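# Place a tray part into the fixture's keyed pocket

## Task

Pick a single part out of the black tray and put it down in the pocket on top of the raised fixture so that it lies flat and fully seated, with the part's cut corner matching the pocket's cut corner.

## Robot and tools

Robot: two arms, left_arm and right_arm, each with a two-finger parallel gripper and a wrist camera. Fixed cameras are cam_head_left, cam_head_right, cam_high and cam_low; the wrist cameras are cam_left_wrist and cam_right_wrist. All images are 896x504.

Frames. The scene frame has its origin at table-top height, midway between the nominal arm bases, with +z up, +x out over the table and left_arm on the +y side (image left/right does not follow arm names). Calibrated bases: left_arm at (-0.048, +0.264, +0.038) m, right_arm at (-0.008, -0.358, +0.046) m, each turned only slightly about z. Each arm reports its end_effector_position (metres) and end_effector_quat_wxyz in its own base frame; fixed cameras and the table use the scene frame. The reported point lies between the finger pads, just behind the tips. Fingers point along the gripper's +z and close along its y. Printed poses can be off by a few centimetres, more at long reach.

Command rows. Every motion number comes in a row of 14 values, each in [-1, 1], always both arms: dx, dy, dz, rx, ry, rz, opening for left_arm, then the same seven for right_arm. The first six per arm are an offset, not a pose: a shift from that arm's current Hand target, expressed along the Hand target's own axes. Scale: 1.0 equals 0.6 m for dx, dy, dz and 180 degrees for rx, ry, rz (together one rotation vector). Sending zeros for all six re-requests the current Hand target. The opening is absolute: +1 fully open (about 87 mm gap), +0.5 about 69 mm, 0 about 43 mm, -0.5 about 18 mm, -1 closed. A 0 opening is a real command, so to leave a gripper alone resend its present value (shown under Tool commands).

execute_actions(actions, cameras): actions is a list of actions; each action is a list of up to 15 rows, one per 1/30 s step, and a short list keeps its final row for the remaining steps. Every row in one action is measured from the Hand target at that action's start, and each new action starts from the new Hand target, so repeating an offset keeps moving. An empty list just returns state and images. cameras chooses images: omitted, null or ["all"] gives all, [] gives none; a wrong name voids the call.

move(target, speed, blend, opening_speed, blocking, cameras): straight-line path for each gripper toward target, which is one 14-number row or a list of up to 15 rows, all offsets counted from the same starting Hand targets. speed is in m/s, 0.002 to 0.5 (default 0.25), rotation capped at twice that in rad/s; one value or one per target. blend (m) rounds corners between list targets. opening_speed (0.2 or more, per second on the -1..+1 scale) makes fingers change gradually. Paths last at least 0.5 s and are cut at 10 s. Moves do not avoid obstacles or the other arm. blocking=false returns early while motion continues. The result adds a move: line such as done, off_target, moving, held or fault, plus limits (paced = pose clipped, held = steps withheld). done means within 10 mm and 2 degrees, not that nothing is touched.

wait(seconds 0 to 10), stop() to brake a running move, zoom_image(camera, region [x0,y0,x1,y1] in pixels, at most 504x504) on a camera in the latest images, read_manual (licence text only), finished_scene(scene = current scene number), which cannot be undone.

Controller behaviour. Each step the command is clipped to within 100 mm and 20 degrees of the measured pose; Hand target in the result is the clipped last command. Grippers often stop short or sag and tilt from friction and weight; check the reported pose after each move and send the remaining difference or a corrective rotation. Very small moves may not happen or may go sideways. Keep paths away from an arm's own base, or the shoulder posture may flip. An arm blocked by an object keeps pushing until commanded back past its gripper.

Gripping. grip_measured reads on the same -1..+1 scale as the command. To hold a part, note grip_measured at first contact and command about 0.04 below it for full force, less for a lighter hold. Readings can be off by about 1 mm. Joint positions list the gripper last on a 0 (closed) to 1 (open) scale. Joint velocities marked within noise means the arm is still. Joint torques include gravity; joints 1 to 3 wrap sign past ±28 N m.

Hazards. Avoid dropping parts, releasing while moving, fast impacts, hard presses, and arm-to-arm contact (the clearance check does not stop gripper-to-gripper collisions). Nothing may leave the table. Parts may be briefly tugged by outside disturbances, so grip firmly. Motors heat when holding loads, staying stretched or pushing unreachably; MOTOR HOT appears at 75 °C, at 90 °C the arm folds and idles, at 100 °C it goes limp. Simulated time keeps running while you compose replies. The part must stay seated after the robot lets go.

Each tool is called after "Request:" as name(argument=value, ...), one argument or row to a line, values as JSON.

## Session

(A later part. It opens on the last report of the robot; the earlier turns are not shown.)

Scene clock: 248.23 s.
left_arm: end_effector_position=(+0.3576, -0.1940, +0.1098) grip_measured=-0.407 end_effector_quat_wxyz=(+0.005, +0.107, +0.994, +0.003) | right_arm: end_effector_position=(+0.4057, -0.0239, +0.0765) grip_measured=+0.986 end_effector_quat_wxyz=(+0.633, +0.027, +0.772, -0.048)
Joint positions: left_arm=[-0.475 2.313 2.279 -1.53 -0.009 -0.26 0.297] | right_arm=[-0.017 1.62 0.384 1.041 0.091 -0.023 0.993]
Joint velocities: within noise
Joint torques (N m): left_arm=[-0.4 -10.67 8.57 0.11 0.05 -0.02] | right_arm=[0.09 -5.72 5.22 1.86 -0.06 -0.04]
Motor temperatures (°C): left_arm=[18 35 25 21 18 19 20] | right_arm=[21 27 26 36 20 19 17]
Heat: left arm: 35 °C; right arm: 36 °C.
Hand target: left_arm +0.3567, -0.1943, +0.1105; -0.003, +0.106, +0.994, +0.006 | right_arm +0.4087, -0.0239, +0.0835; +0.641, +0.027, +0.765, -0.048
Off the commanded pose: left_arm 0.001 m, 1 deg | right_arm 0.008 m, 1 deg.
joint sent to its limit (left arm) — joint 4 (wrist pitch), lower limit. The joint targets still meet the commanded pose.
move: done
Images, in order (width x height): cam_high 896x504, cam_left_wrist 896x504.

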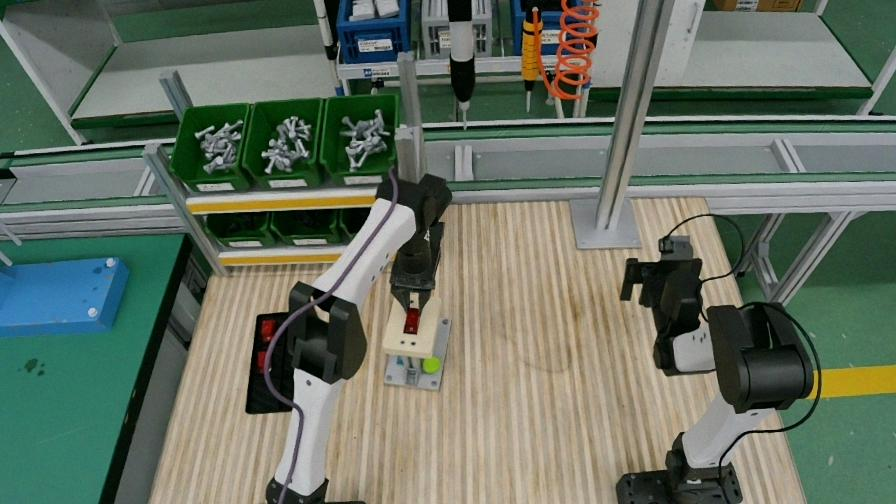

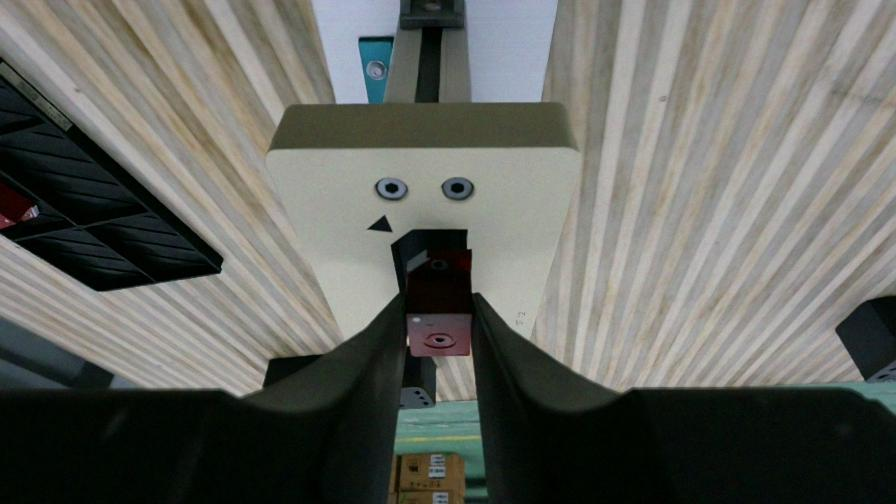

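Request:
move(
  target=[
    [0.0025,0.0045,0.0,0,0,0,-0.6,0,0,0,0,0,0,1],
    [0.0025,0.0045,0.011,0,0,0,-0.6,0,0,0,0,0,0,1],
  ],
  speed=0.05,
  cameras=["cam_left_wrist","cam_high"],
)

Request:
zoom_image(
  camera="cam_high",
  region=[385, 295, 435, 350],
)

Request:
zoom_image(
  camera="cam_left_wrist",
  region=[370, 190, 510, 370],
)

Scene clock: 256.90 s.
left_arm: end_effector_position=(+0.3529, -0.1916, +0.1047) grip_measured=-0.407 end_effector_quat_wxyz=(-0.008, +0.107, +0.994, +0.008) | right_arm: end_effector_position=(+0.4057, -0.0239, +0.0765) grip_measured=+0.986 end_effector_quat_wxyz=(+0.633, +0.027, +0.772, -0.048)
Joint positions: left_arm=[-0.475 2.313 2.254 -1.531 -0.009 -0.26 0.297] | right_arm=[-0.017 1.62 0.384 1.041 0.091 -0.023 0.993]
Joint velocities: within noise
Joint torques (N m): left_arm=[0.06 -12.26 5.65 0.43 0.05 0.03] | right_arm=[0.1 -5.72 5.23 1.86 -0.06 -0.04]
Motor temperatures (°C): left_arm=[18 36 25 21 18 19 20] | right_arm=[21 27 26 36 20 19 17]
Heat: left arm: 36 °C; right arm: 36 °C.
Hand target: left_arm +0.3558, -0.1912, +0.1040; -0.003, +0.106, +0.994, +0.006 | right_arm +0.4087, -0.0239, +0.0835; +0.641, +0.027, +0.765, -0.048
Off the commanded pose: left_arm 0.003 m, 1 deg | right_arm 0.008 m, 1 deg.
move: done
Images, in order (width x height): cam_high 896x504, cam_left_wrist 896x504.

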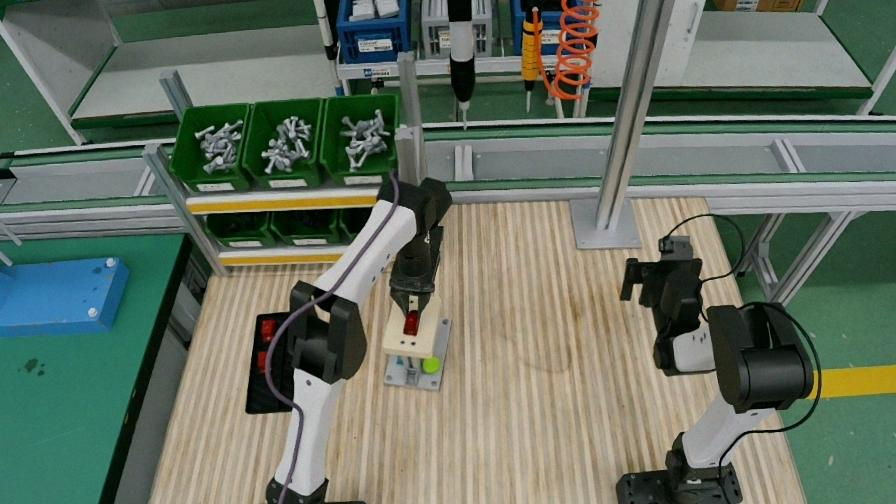

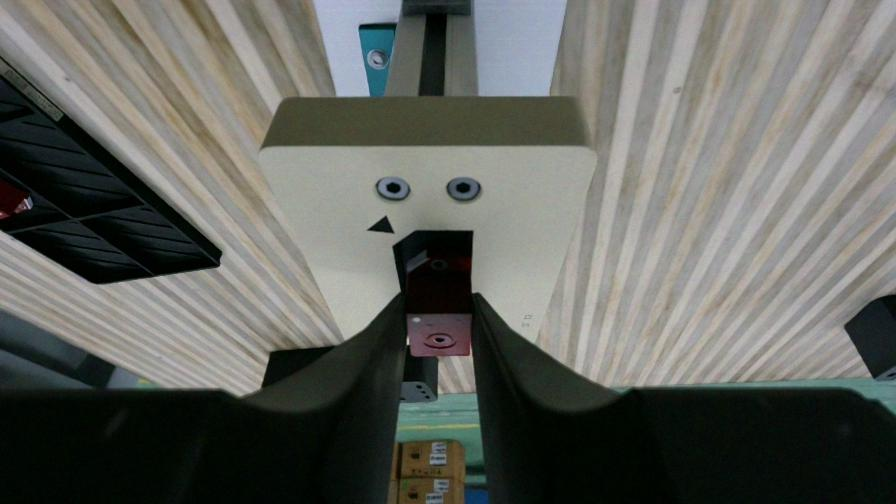

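Scaled by 9.164 from the camera's 896x504 image, which has a finer 1280x720 frame.

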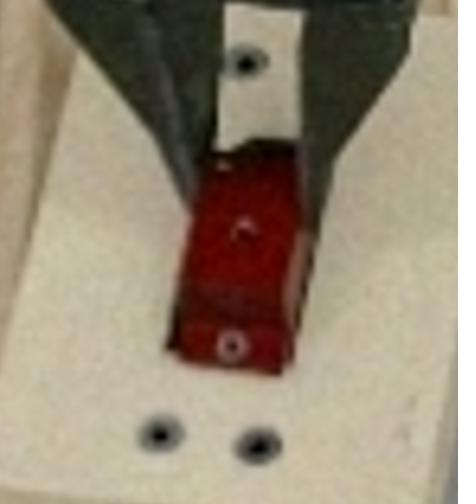

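Scaled by 2.800 from the camera's 896x504 image, which has a finer 1280x720 frame.

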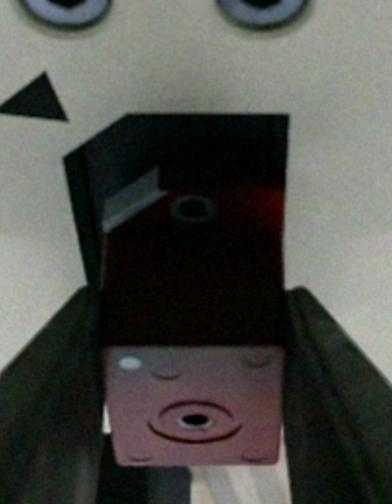

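Request:
move(
  target=[
    [-0.005,0.001,-0.009,0,0,0,-0.6,0,0,0,0,0,0,1],
    [-0.005,0.001,0.008,0,0,0,-0.6,0,0,0,0,0,0,1],
  ],
  speed=0.05,
  cameras=["cam_left_wrist","cam_high"],
)

Request:
zoom_image(
  camera="cam_high",
  region=[385, 295, 435, 350],
)

Request:
zoom_image(
  camera="cam_left_wrist",
  region=[370, 190, 510, 370],
)

Scene clock: 265.80 s.
left_arm: end_effector_position=(+0.3550, -0.1925, +0.1030) grip_measured=-0.407 end_effector_quat_wxyz=(-0.005, +0.107, +0.994, +0.007) | right_arm: end_effector_position=(+0.4057, -0.0239, +0.0765) grip_measured=+0.986 end_effector_quat_wxyz=(+0.633, +0.027, +0.772, -0.048)
Joint positions: left_arm=[-0.475 2.317 2.255 -1.523 -0.009 -0.26 0.297] | right_arm=[-0.017 1.62 0.384 1.041 0.091 -0.023 0.993]
Joint velocities: within noise
Joint torques (N m): left_arm=[0.39 -11.58 5.57 0.46 0.06 0.06] | right_arm=[0.09 -5.74 5.22 1.86 -0.05 -0.04]
Motor temperatures (°C): left_arm=[18 37 26 21 18 19 20] | right_arm=[21 27 26 36 20 19 17]
Heat: left arm: 37 °C; right arm: 36 °C.
Hand target: left_arm +0.3588, -0.1913, +0.0991; -0.003, +0.106, +0.994, +0.006 | right_arm +0.4087, -0.0239, +0.0835; +0.641, +0.027, +0.765, -0.048
Off the commanded pose: left_arm 0.006 m, 0 deg | right_arm 0.008 m, 1 deg.
move: done
Images, in order (width x height): cam_high 896x504, cam_left_wrist 896x504.

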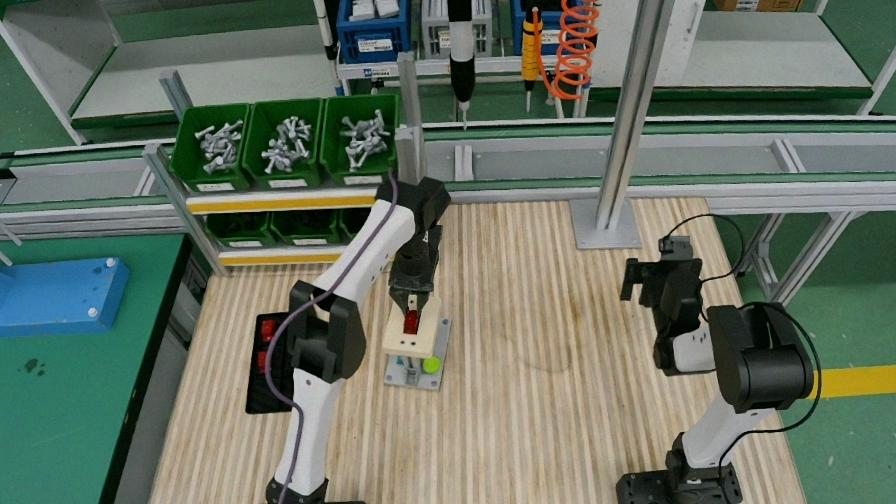

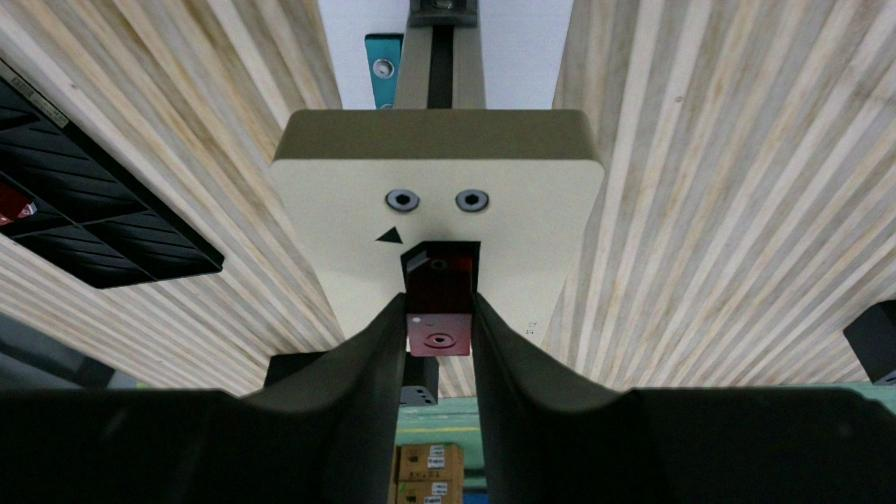

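Scaled by 9.164 from the camera's 896x504 image, which has a finer 1280x720 frame.

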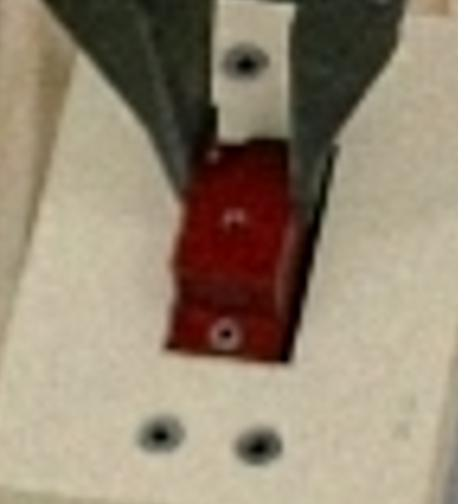

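Scaled by 2.800 from the camera's 896x504 image, which has a finer 1280x720 frame.

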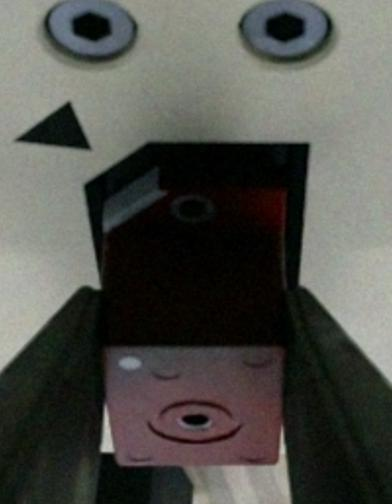

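Request:
move(
  target=[-0.002,-0.001,0.012,0,0,0,-0.6,0,0,0,0,0,0,1],
  speed=0.04,
  cameras=["cam_left_wrist","cam_high"],
)

Request:
zoom_image(
  camera="cam_high",
  region=[385, 295, 435, 350],
)

Request:
zoom_image(
  camera="cam_left_wrist",
  region=[370, 190, 510, 370],
)

Scene clock: 274.30 s.
left_arm: end_effector_position=(+0.3563, -0.1929, +0.1001) grip_measured=-0.407 end_effector_quat_wxyz=(-0.003, +0.107, +0.994, +0.006) | right_arm: end_effector_position=(+0.4057, -0.0239, +0.0765) grip_measured=+0.986 end_effector_quat_wxyz=(+0.633, +0.027, +0.772, -0.048)
Joint positions: left_arm=[-0.474 2.317 2.244 -1.508 -0.009 -0.26 0.297] | right_arm=[-0.017 1.62 0.384 1.041 0.091 -0.023 0.993]
Joint velocities: within noise
Joint torques (N m): left_arm=[0.23 -11.49 3.99 0.61 0.06 0.05] | right_arm=[0.09 -5.72 5.22 1.86 -0.06 -0.04]
Motor temperatures (°C): left_arm=[18 37 26 21 18 19 20] | right_arm=[21 27 26 36 20 19 17]
Heat: left arm: 37 °C; right arm: 36 °C.
Hand target: left_arm +0.3597, -0.1921, +0.0919; -0.003, +0.106, +0.994, +0.006 | right_arm +0.4087, -0.0239, +0.0835; +0.641, +0.027, +0.765, -0.048
Off the commanded pose: left_arm 0.009 m, 0 deg | right_arm 0.008 m, 1 deg.
move: done
Images, in order (width x height): cam_high 896x504, cam_left_wrist 896x504.

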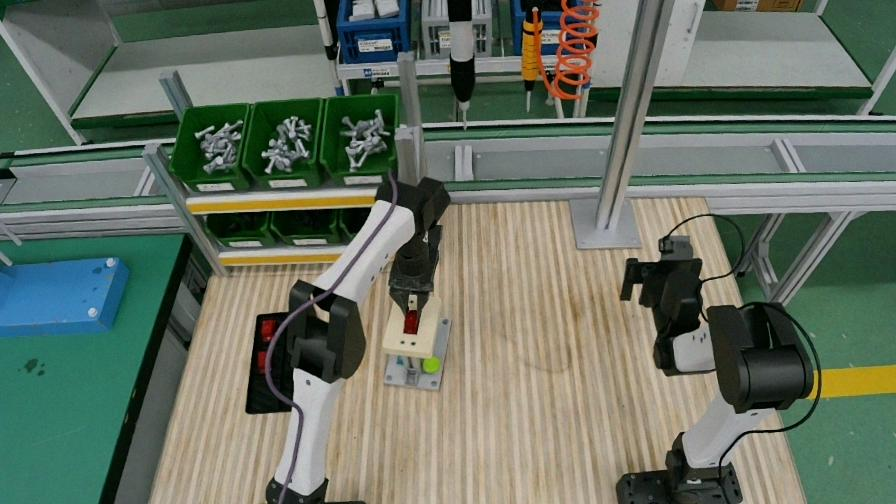

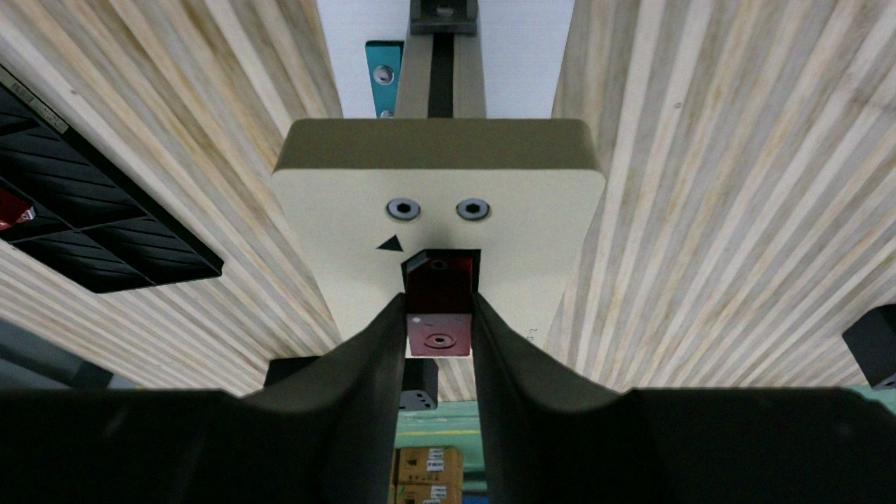

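Scaled by 9.164 from the camera's 896x504 image, which has a finer 1280x720 frame.

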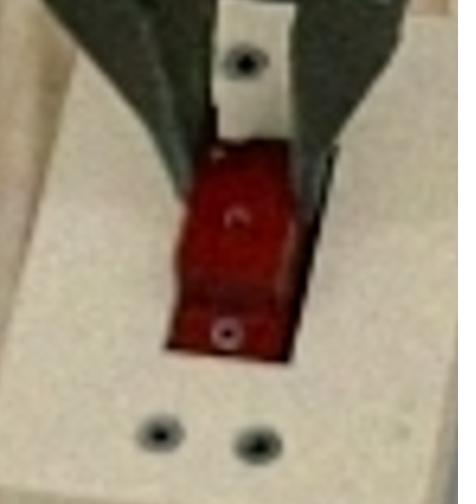

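Scaled by 2.800 from the camera's 896x504 image, which has a finer 1280x720 frame.

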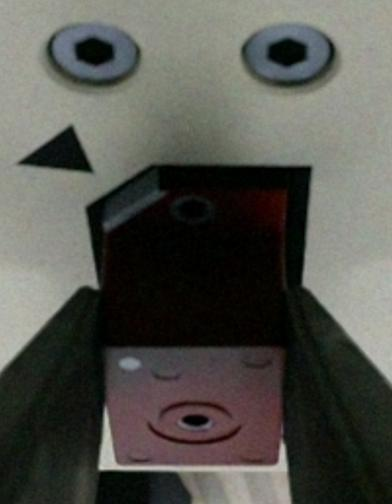

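Request:
move(
  target=[0,-0.002,0.01,0,0,0,-0.6,0,0,0,0,0,0,1],
  speed=0.04,
  cameras=["cam_left_wrist","cam_high","cam_head_right"],
)

Request:
zoom_image(
  camera="cam_head_right",
  region=[295, 195, 355, 255],
)

Request:
zoom_image(
  camera="cam_left_wrist",
  region=[370, 190, 510, 370],
)

Scene clock: 278.63 s.
left_arm: end_effector_position=(+0.3563, -0.1929, +0.0993) grip_measured=-0.407 end_effector_quat_wxyz=(-0.001, +0.107, +0.994, +0.006) | right_arm: end_effector_position=(+0.4057, -0.0239, +0.0765) grip_measured=+0.986 end_effector_quat_wxyz=(+0.633, +0.027, +0.772, -0.048)
Joint positions: left_arm=[-0.474 2.31 2.229 -1.496 -0.009 -0.26 0.297] | right_arm=[-0.017 1.62 0.384 1.041 0.091 -0.023 0.993]
Joint velocities: within noise
Joint torques (N m): left_arm=[-0.01 -11.06 2.58 0.76 0.06 0.03] | right_arm=[0.09 -5.72 5.22 1.86 -0.06 -0.04]
Motor temperatures (°C): left_arm=[18 37 26 21 18 19 20] | right_arm=[21 27 26 37 20 19 17]
Heat: left arm: 37 °C; right arm: 37 °C.
Hand target: left_arm +0.3595, -0.1932, +0.0860; -0.003, +0.106, +0.994, +0.006 | right_arm +0.4087, -0.0239, +0.0835; +0.641, +0.027, +0.765, -0.048
Off the commanded pose: left_arm 0.014 m, 0 deg | right_arm 0.008 m, 1 deg.
move: off_target (left_arm)
Images, in order (width x height): cam_head_right 896x504, cam_high 896x504, cam_left_wrist 896x504.

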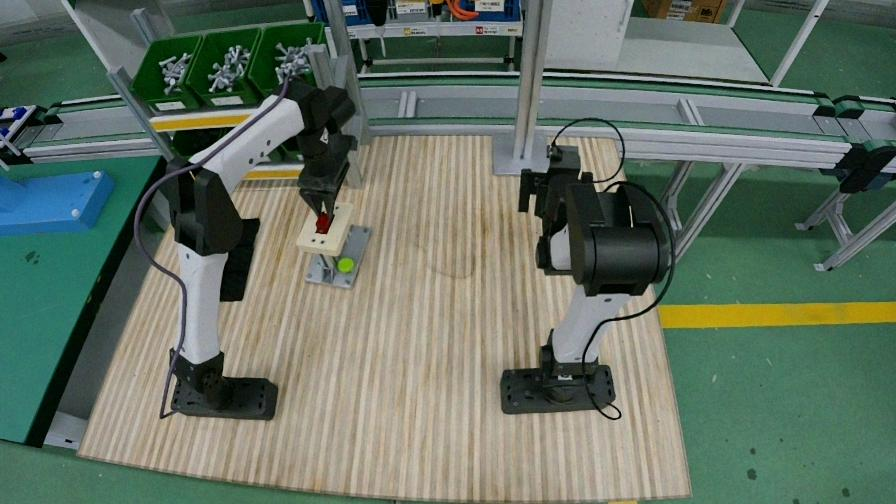

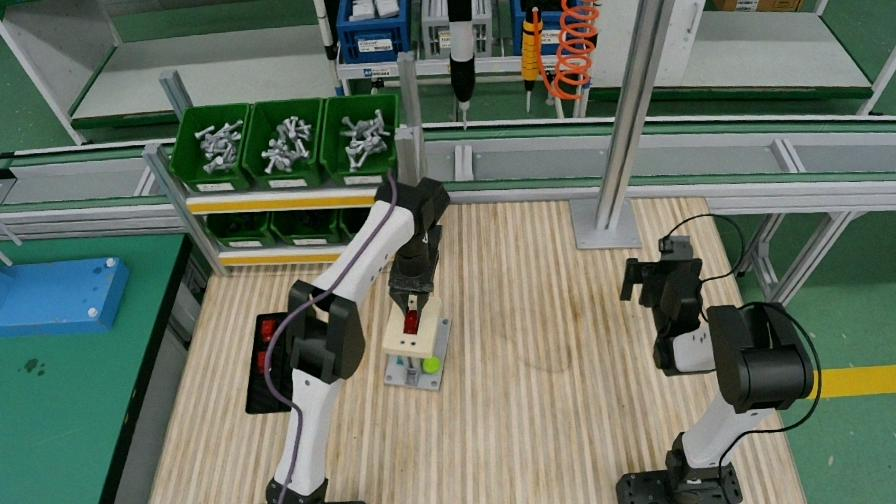

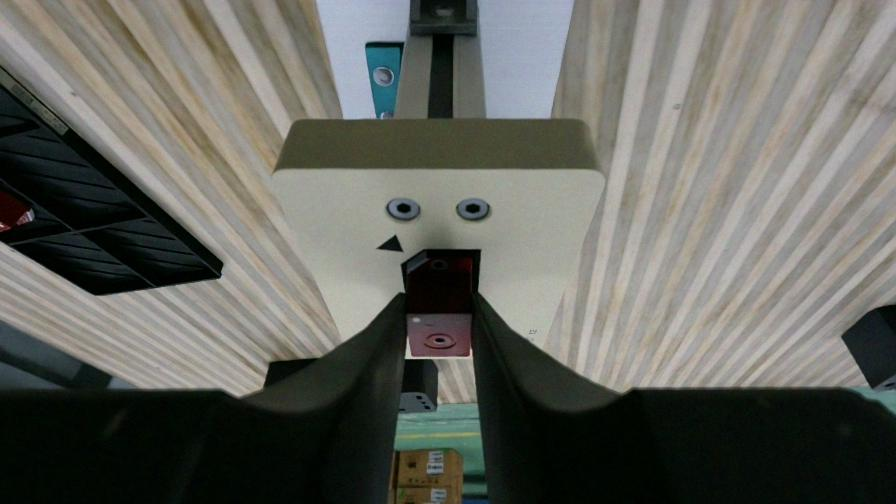

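Scaled by 8.400 from the camera's 896x504 image, which has a finer 1280x720 frame.

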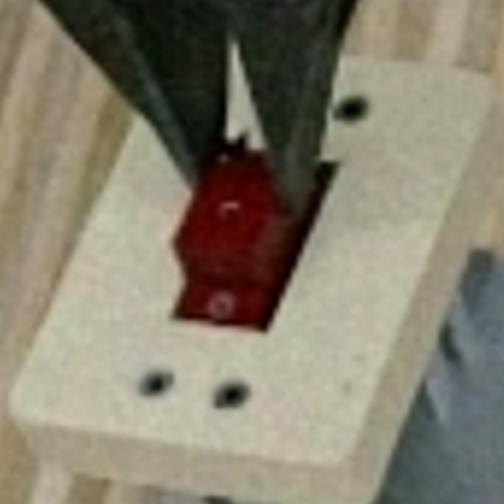

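Scaled by 2.800 from the camera's 896x504 image, which has a finer 1280x720 frame.

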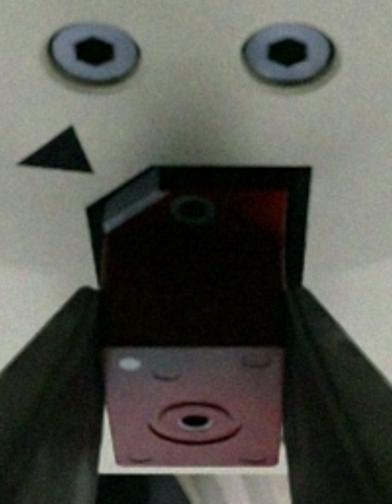

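Request:
move(
  target=[0,-0.006,-0.012,0,0,0,-0.6,0,0,0,0,0,0,1],
  speed=0.04,
  cameras=["cam_left_wrist","cam_high","cam_head_right"],
)

Request:
zoom_image(
  camera="cam_head_right",
  region=[295, 195, 355, 255],
)

Request:
zoom_image(
  camera="cam_left_wrist",
  region=[370, 190, 510, 370],
)

Request:
zoom_image(
  camera="cam_high",
  region=[385, 295, 435, 350],
)

Scene clock: 286.57 s.
left_arm: end_effector_position=(+0.3567, -0.1931, +0.1000) grip_measured=-0.407 end_effector_quat_wxyz=(+0.000, +0.107, +0.994, +0.005) | right_arm: end_effector_position=(+0.4057, -0.0239, +0.0765) grip_measured=+0.986 end_effector_quat_wxyz=(+0.633, +0.027, +0.772, -0.048)
Joint positions: left_arm=[-0.474 2.31 2.232 -1.497 -0.009 -0.26 0.297] | right_arm=[-0.017 1.62 0.384 1.041 0.091 -0.023 0.993]
Joint velocities: within noise
Joint torques (N m): left_arm=[-0.77 -9.99 6.9 0.42 0.06 -0.05] | right_arm=[0.09 -5.72 5.22 1.86 -0.06 -0.04]
Motor temperatures (°C): left_arm=[18 36 25 21 18 18 20] | right_arm=[21 27 26 37 20 19 17]
Heat: left arm: 36 °C; right arm: 37 °C.
Hand target: left_arm +0.3588, -0.1968, +0.0931; -0.003, +0.106, +0.994, +0.006 | right_arm +0.4087, -0.0239, +0.0835; +0.641, +0.027, +0.765, -0.048
Off the commanded pose: left_arm 0.008 m, 0 deg | right_arm 0.008 m, 1 deg.
move: done
Images, in order (width x height): cam_head_right 896x504, cam_high 896x504, cam_left_wrist 896x504.

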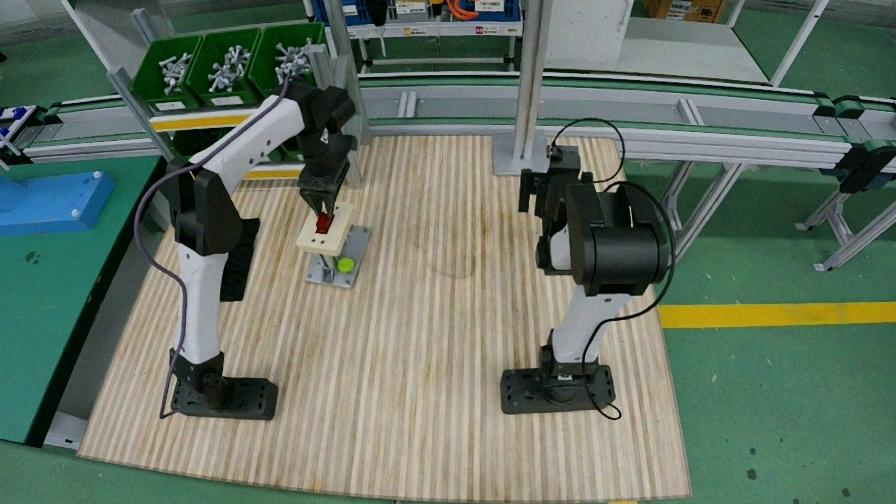

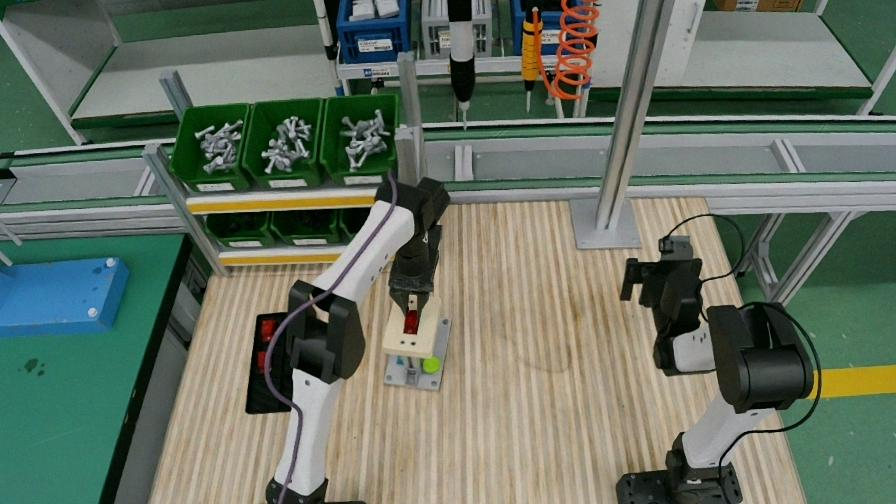

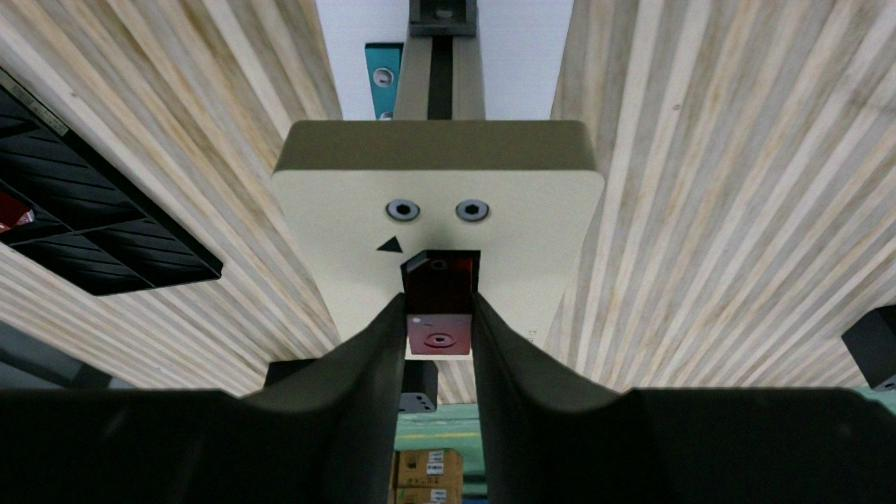

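Scaled by 8.400 from the camera's 896x504 image, which has a finer 1280x720 frame.

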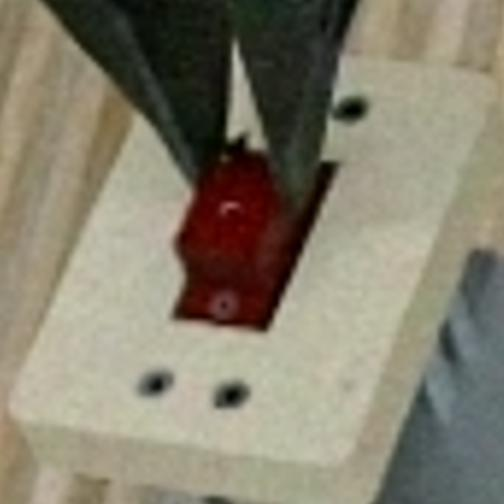

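Scaled by 2.800 from the camera's 896x504 image, which has a finer 1280x720 frame.

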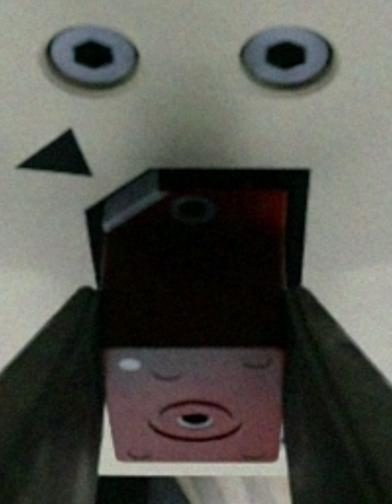

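Scaled by 9.164 from the camera's 896x504 image, which has a finer 1280x720 frame.

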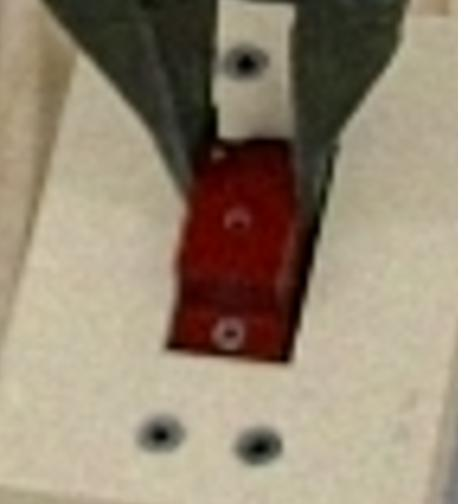

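Request:
move(
  target=[
    [0.001,0.0055,-0.008,0,0,0,-0.6,0,0,0,0,0,0,1],
    [0.001,0.0055,-0.008,0,0,0,-0.15,0,0,0,0,0,0,1],
  ],
  speed=0.05,
  opening_speed=0.5,
  cameras=["cam_left_wrist","cam_high"],
)

Request:
zoom_image(
  camera="cam_left_wrist",
  region=[370, 190, 510, 370],
)

Request:
zoom_image(
  camera="cam_high",
  region=[385, 295, 435, 350],
)

Scene clock: 293.83 s.
left_arm: end_effector_position=(+0.3568, -0.1931, +0.1005) grip_measured=-0.150 end_effector_quat_wxyz=(+0.000, +0.107, +0.994, +0.005) | right_arm: end_effector_position=(+0.4057, -0.0239, +0.0765) grip_measured=+0.986 end_effector_quat_wxyz=(+0.633, +0.027, +0.772, -0.048)
Joint positions: left_arm=[-0.474 2.31 2.234 -1.498 -0.009 -0.26 0.425] | right_arm=[-0.017 1.62 0.384 1.041 0.091 -0.023 0.993]
Joint velocities: within noise
Joint torques (N m): left_arm=[-0.13 -10.37 7.94 0.27 0.06 0.02] | right_arm=[0.08 -5.72 5.23 1.86 -0.06 -0.04]
Motor temperatures (°C): left_arm=[18 36 26 21 18 18 20] | right_arm=[21 27 26 37 20 19 17]
Heat: left arm: 36 °C; right arm: 37 °C.
Hand target: left_arm +0.3589, -0.1935, +0.0979; -0.003, +0.106, +0.994, +0.006 | right_arm +0.4087, -0.0239, +0.0835; +0.641, +0.027, +0.765, -0.048
Off the commanded pose: left_arm 0.003 m, 0 deg | right_arm 0.008 m, 1 deg.
move: done
Images, in order (width x height): cam_high 896x504, cam_left_wrist 896x504.

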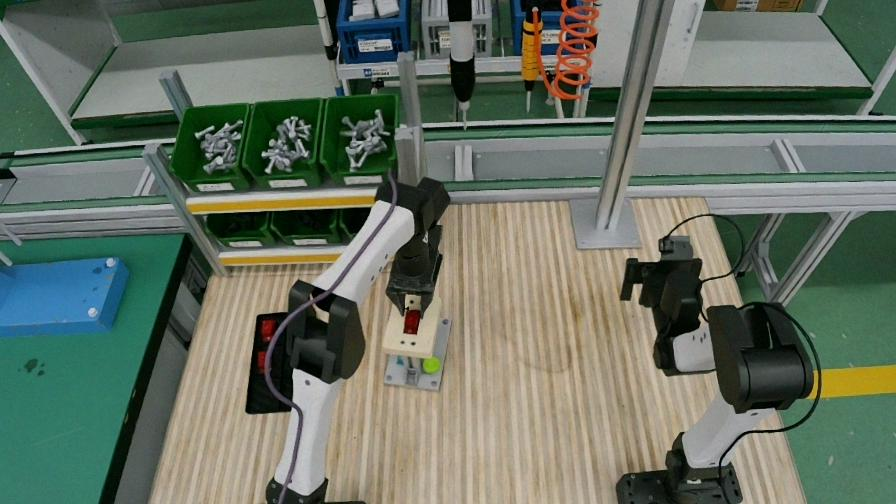

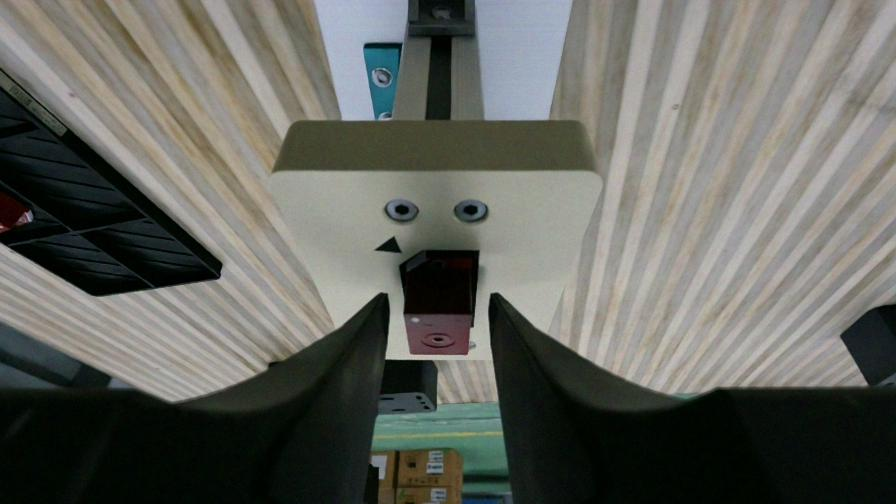

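Scaled by 2.800 from the camera's 896x504 image, which has a finer 1280x720 frame.

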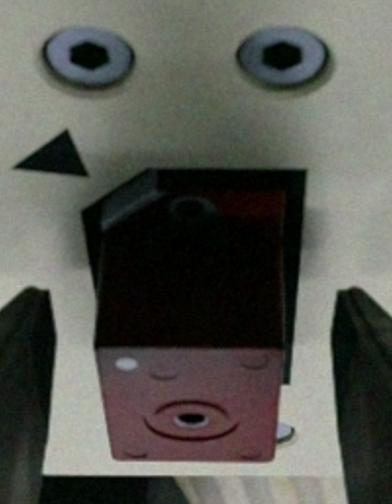

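Scaled by 9.164 from the camera's 896x504 image, which has a finer 1280x720 frame.

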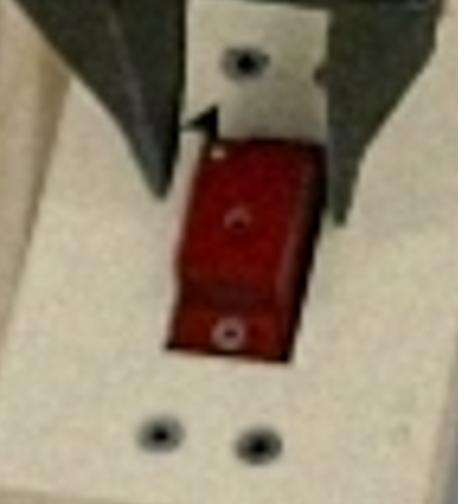

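Request:
move(
  target=[
    [0,0,-0.06,0,0,0,-0.15,0,0,0,0,0,0,1],
    [0.1,0,-0.1,0,0,0,-0.15,0,0,0,0,0,0,1],
  ],
  blend=0.015,
  cameras=["cam_left_wrist","cam_high","cam_head_right","cam_low"],
)

Request:
zoom_image(
  camera="cam_left_wrist",
  region=[340, 0, 560, 180],
)

Request:
zoom_image(
  camera="cam_high",
  region=[385, 295, 435, 350],
)

Request:
zoom_image(
  camera="cam_head_right",
  region=[295, 195, 355, 255],
)

Scene clock: 300.50 s.
left_arm: end_effector_position=(+0.3054, -0.1832, +0.1456) grip_measured=-0.150 end_effector_quat_wxyz=(+0.000, +0.111, +0.994, +0.005) | right_arm: end_effector_position=(+0.4057, -0.0239, +0.0765) grip_measured=+0.986 end_effector_quat_wxyz=(+0.633, +0.027, +0.772, -0.048)
Joint positions: left_arm=[-0.512 2.087 2.054 -1.543 -0.009 -0.289 0.425] | right_arm=[-0.017 1.62 0.384 1.041 0.091 -0.023 0.993]
Joint velocities: within noise
Joint torques (N m): left_arm=[-0.4 -14.23 5.39 0.23 0.07 -0.11] | right_arm=[0.09 -5.71 5.22 1.86 -0.06 -0.04]
Motor temperatures (°C): left_arm=[18 36 26 21 18 18 20] | right_arm=[21 27 26 37 20 19 17]
Heat: left arm: 36 °C; right arm: 37 °C.
Hand target: left_arm +0.3006, -0.1815, +0.1583; -0.003, +0.106, +0.994, +0.006 | right_arm +0.4087, -0.0239, +0.0835; +0.641, +0.027, +0.765, -0.048
Off the commanded pose: left_arm 0.014 m, 1 deg | right_arm 0.008 m, 1 deg.
joint sent to its limit (left arm) — joint 4 (wrist pitch), lower limit. The joint targets still meet the commanded pose.
move: off_target (left_arm)
Images, in order (width x height): cam_head_right 896x504, cam_high 896x504, cam_low 896x504, cam_left_wrist 896x504.

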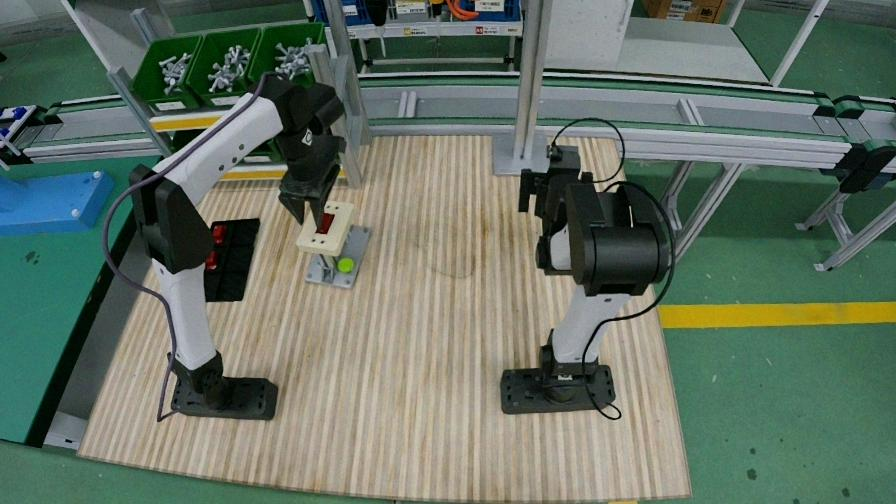

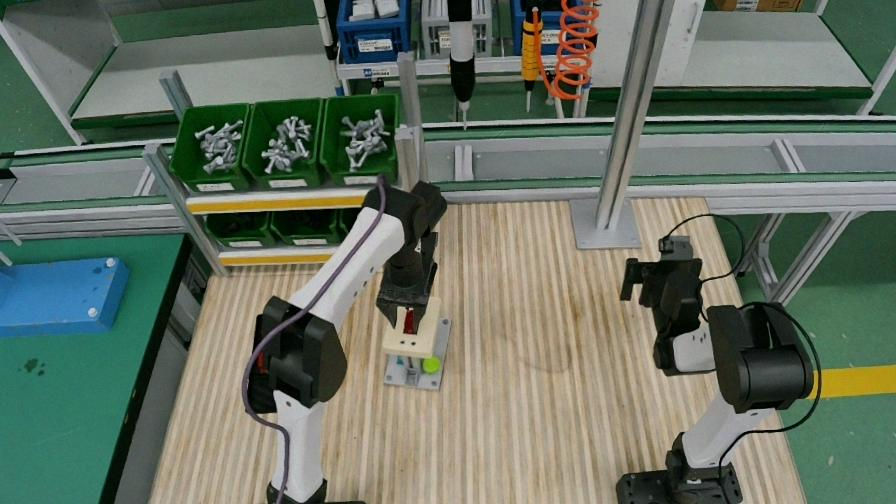

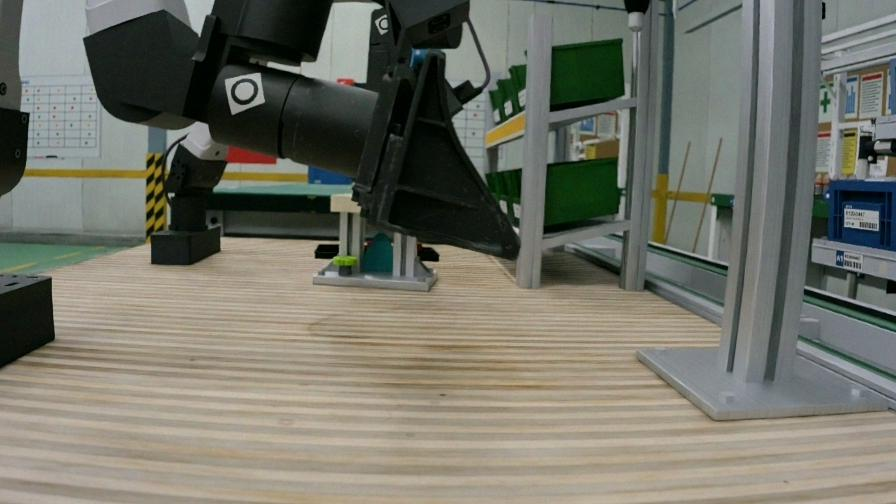

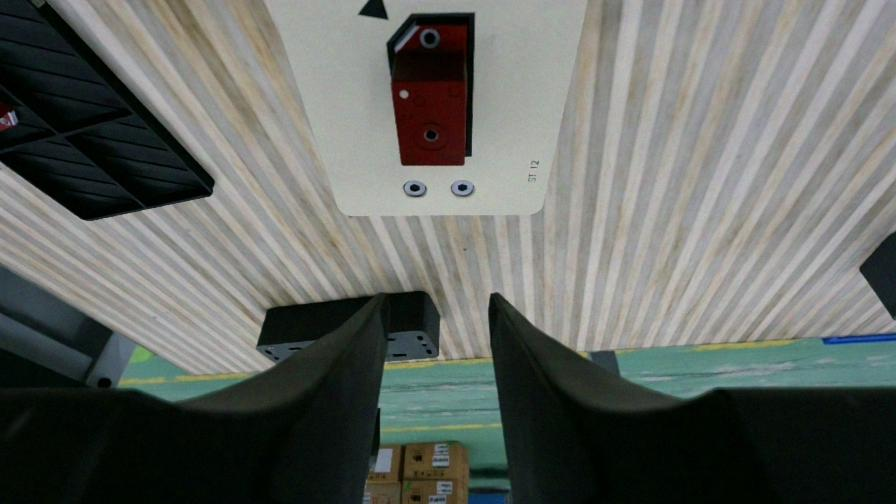

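Scaled by 2.291 from the camera's 896x504 image, which has a finer 1280x720 frame.

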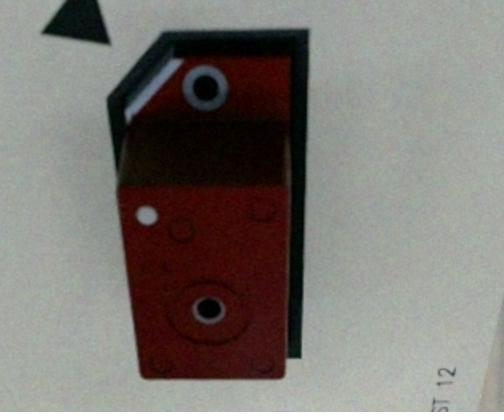

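Scaled by 9.164 from the camera's 896x504 image, which has a finer 1280x720 frame.

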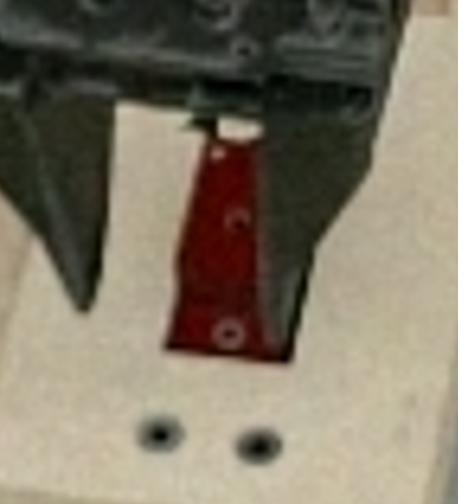

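Scaled by 8.400 from the camera's 896x504 image, which has a finer 1280x720 frame.

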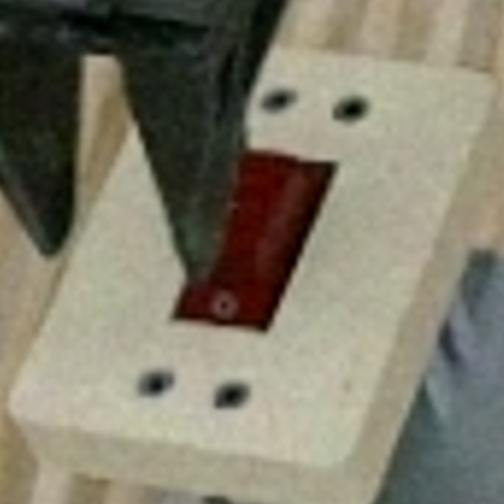

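Request:
finished_scene(
  scene=1,
)

The scene is finished: the task was done.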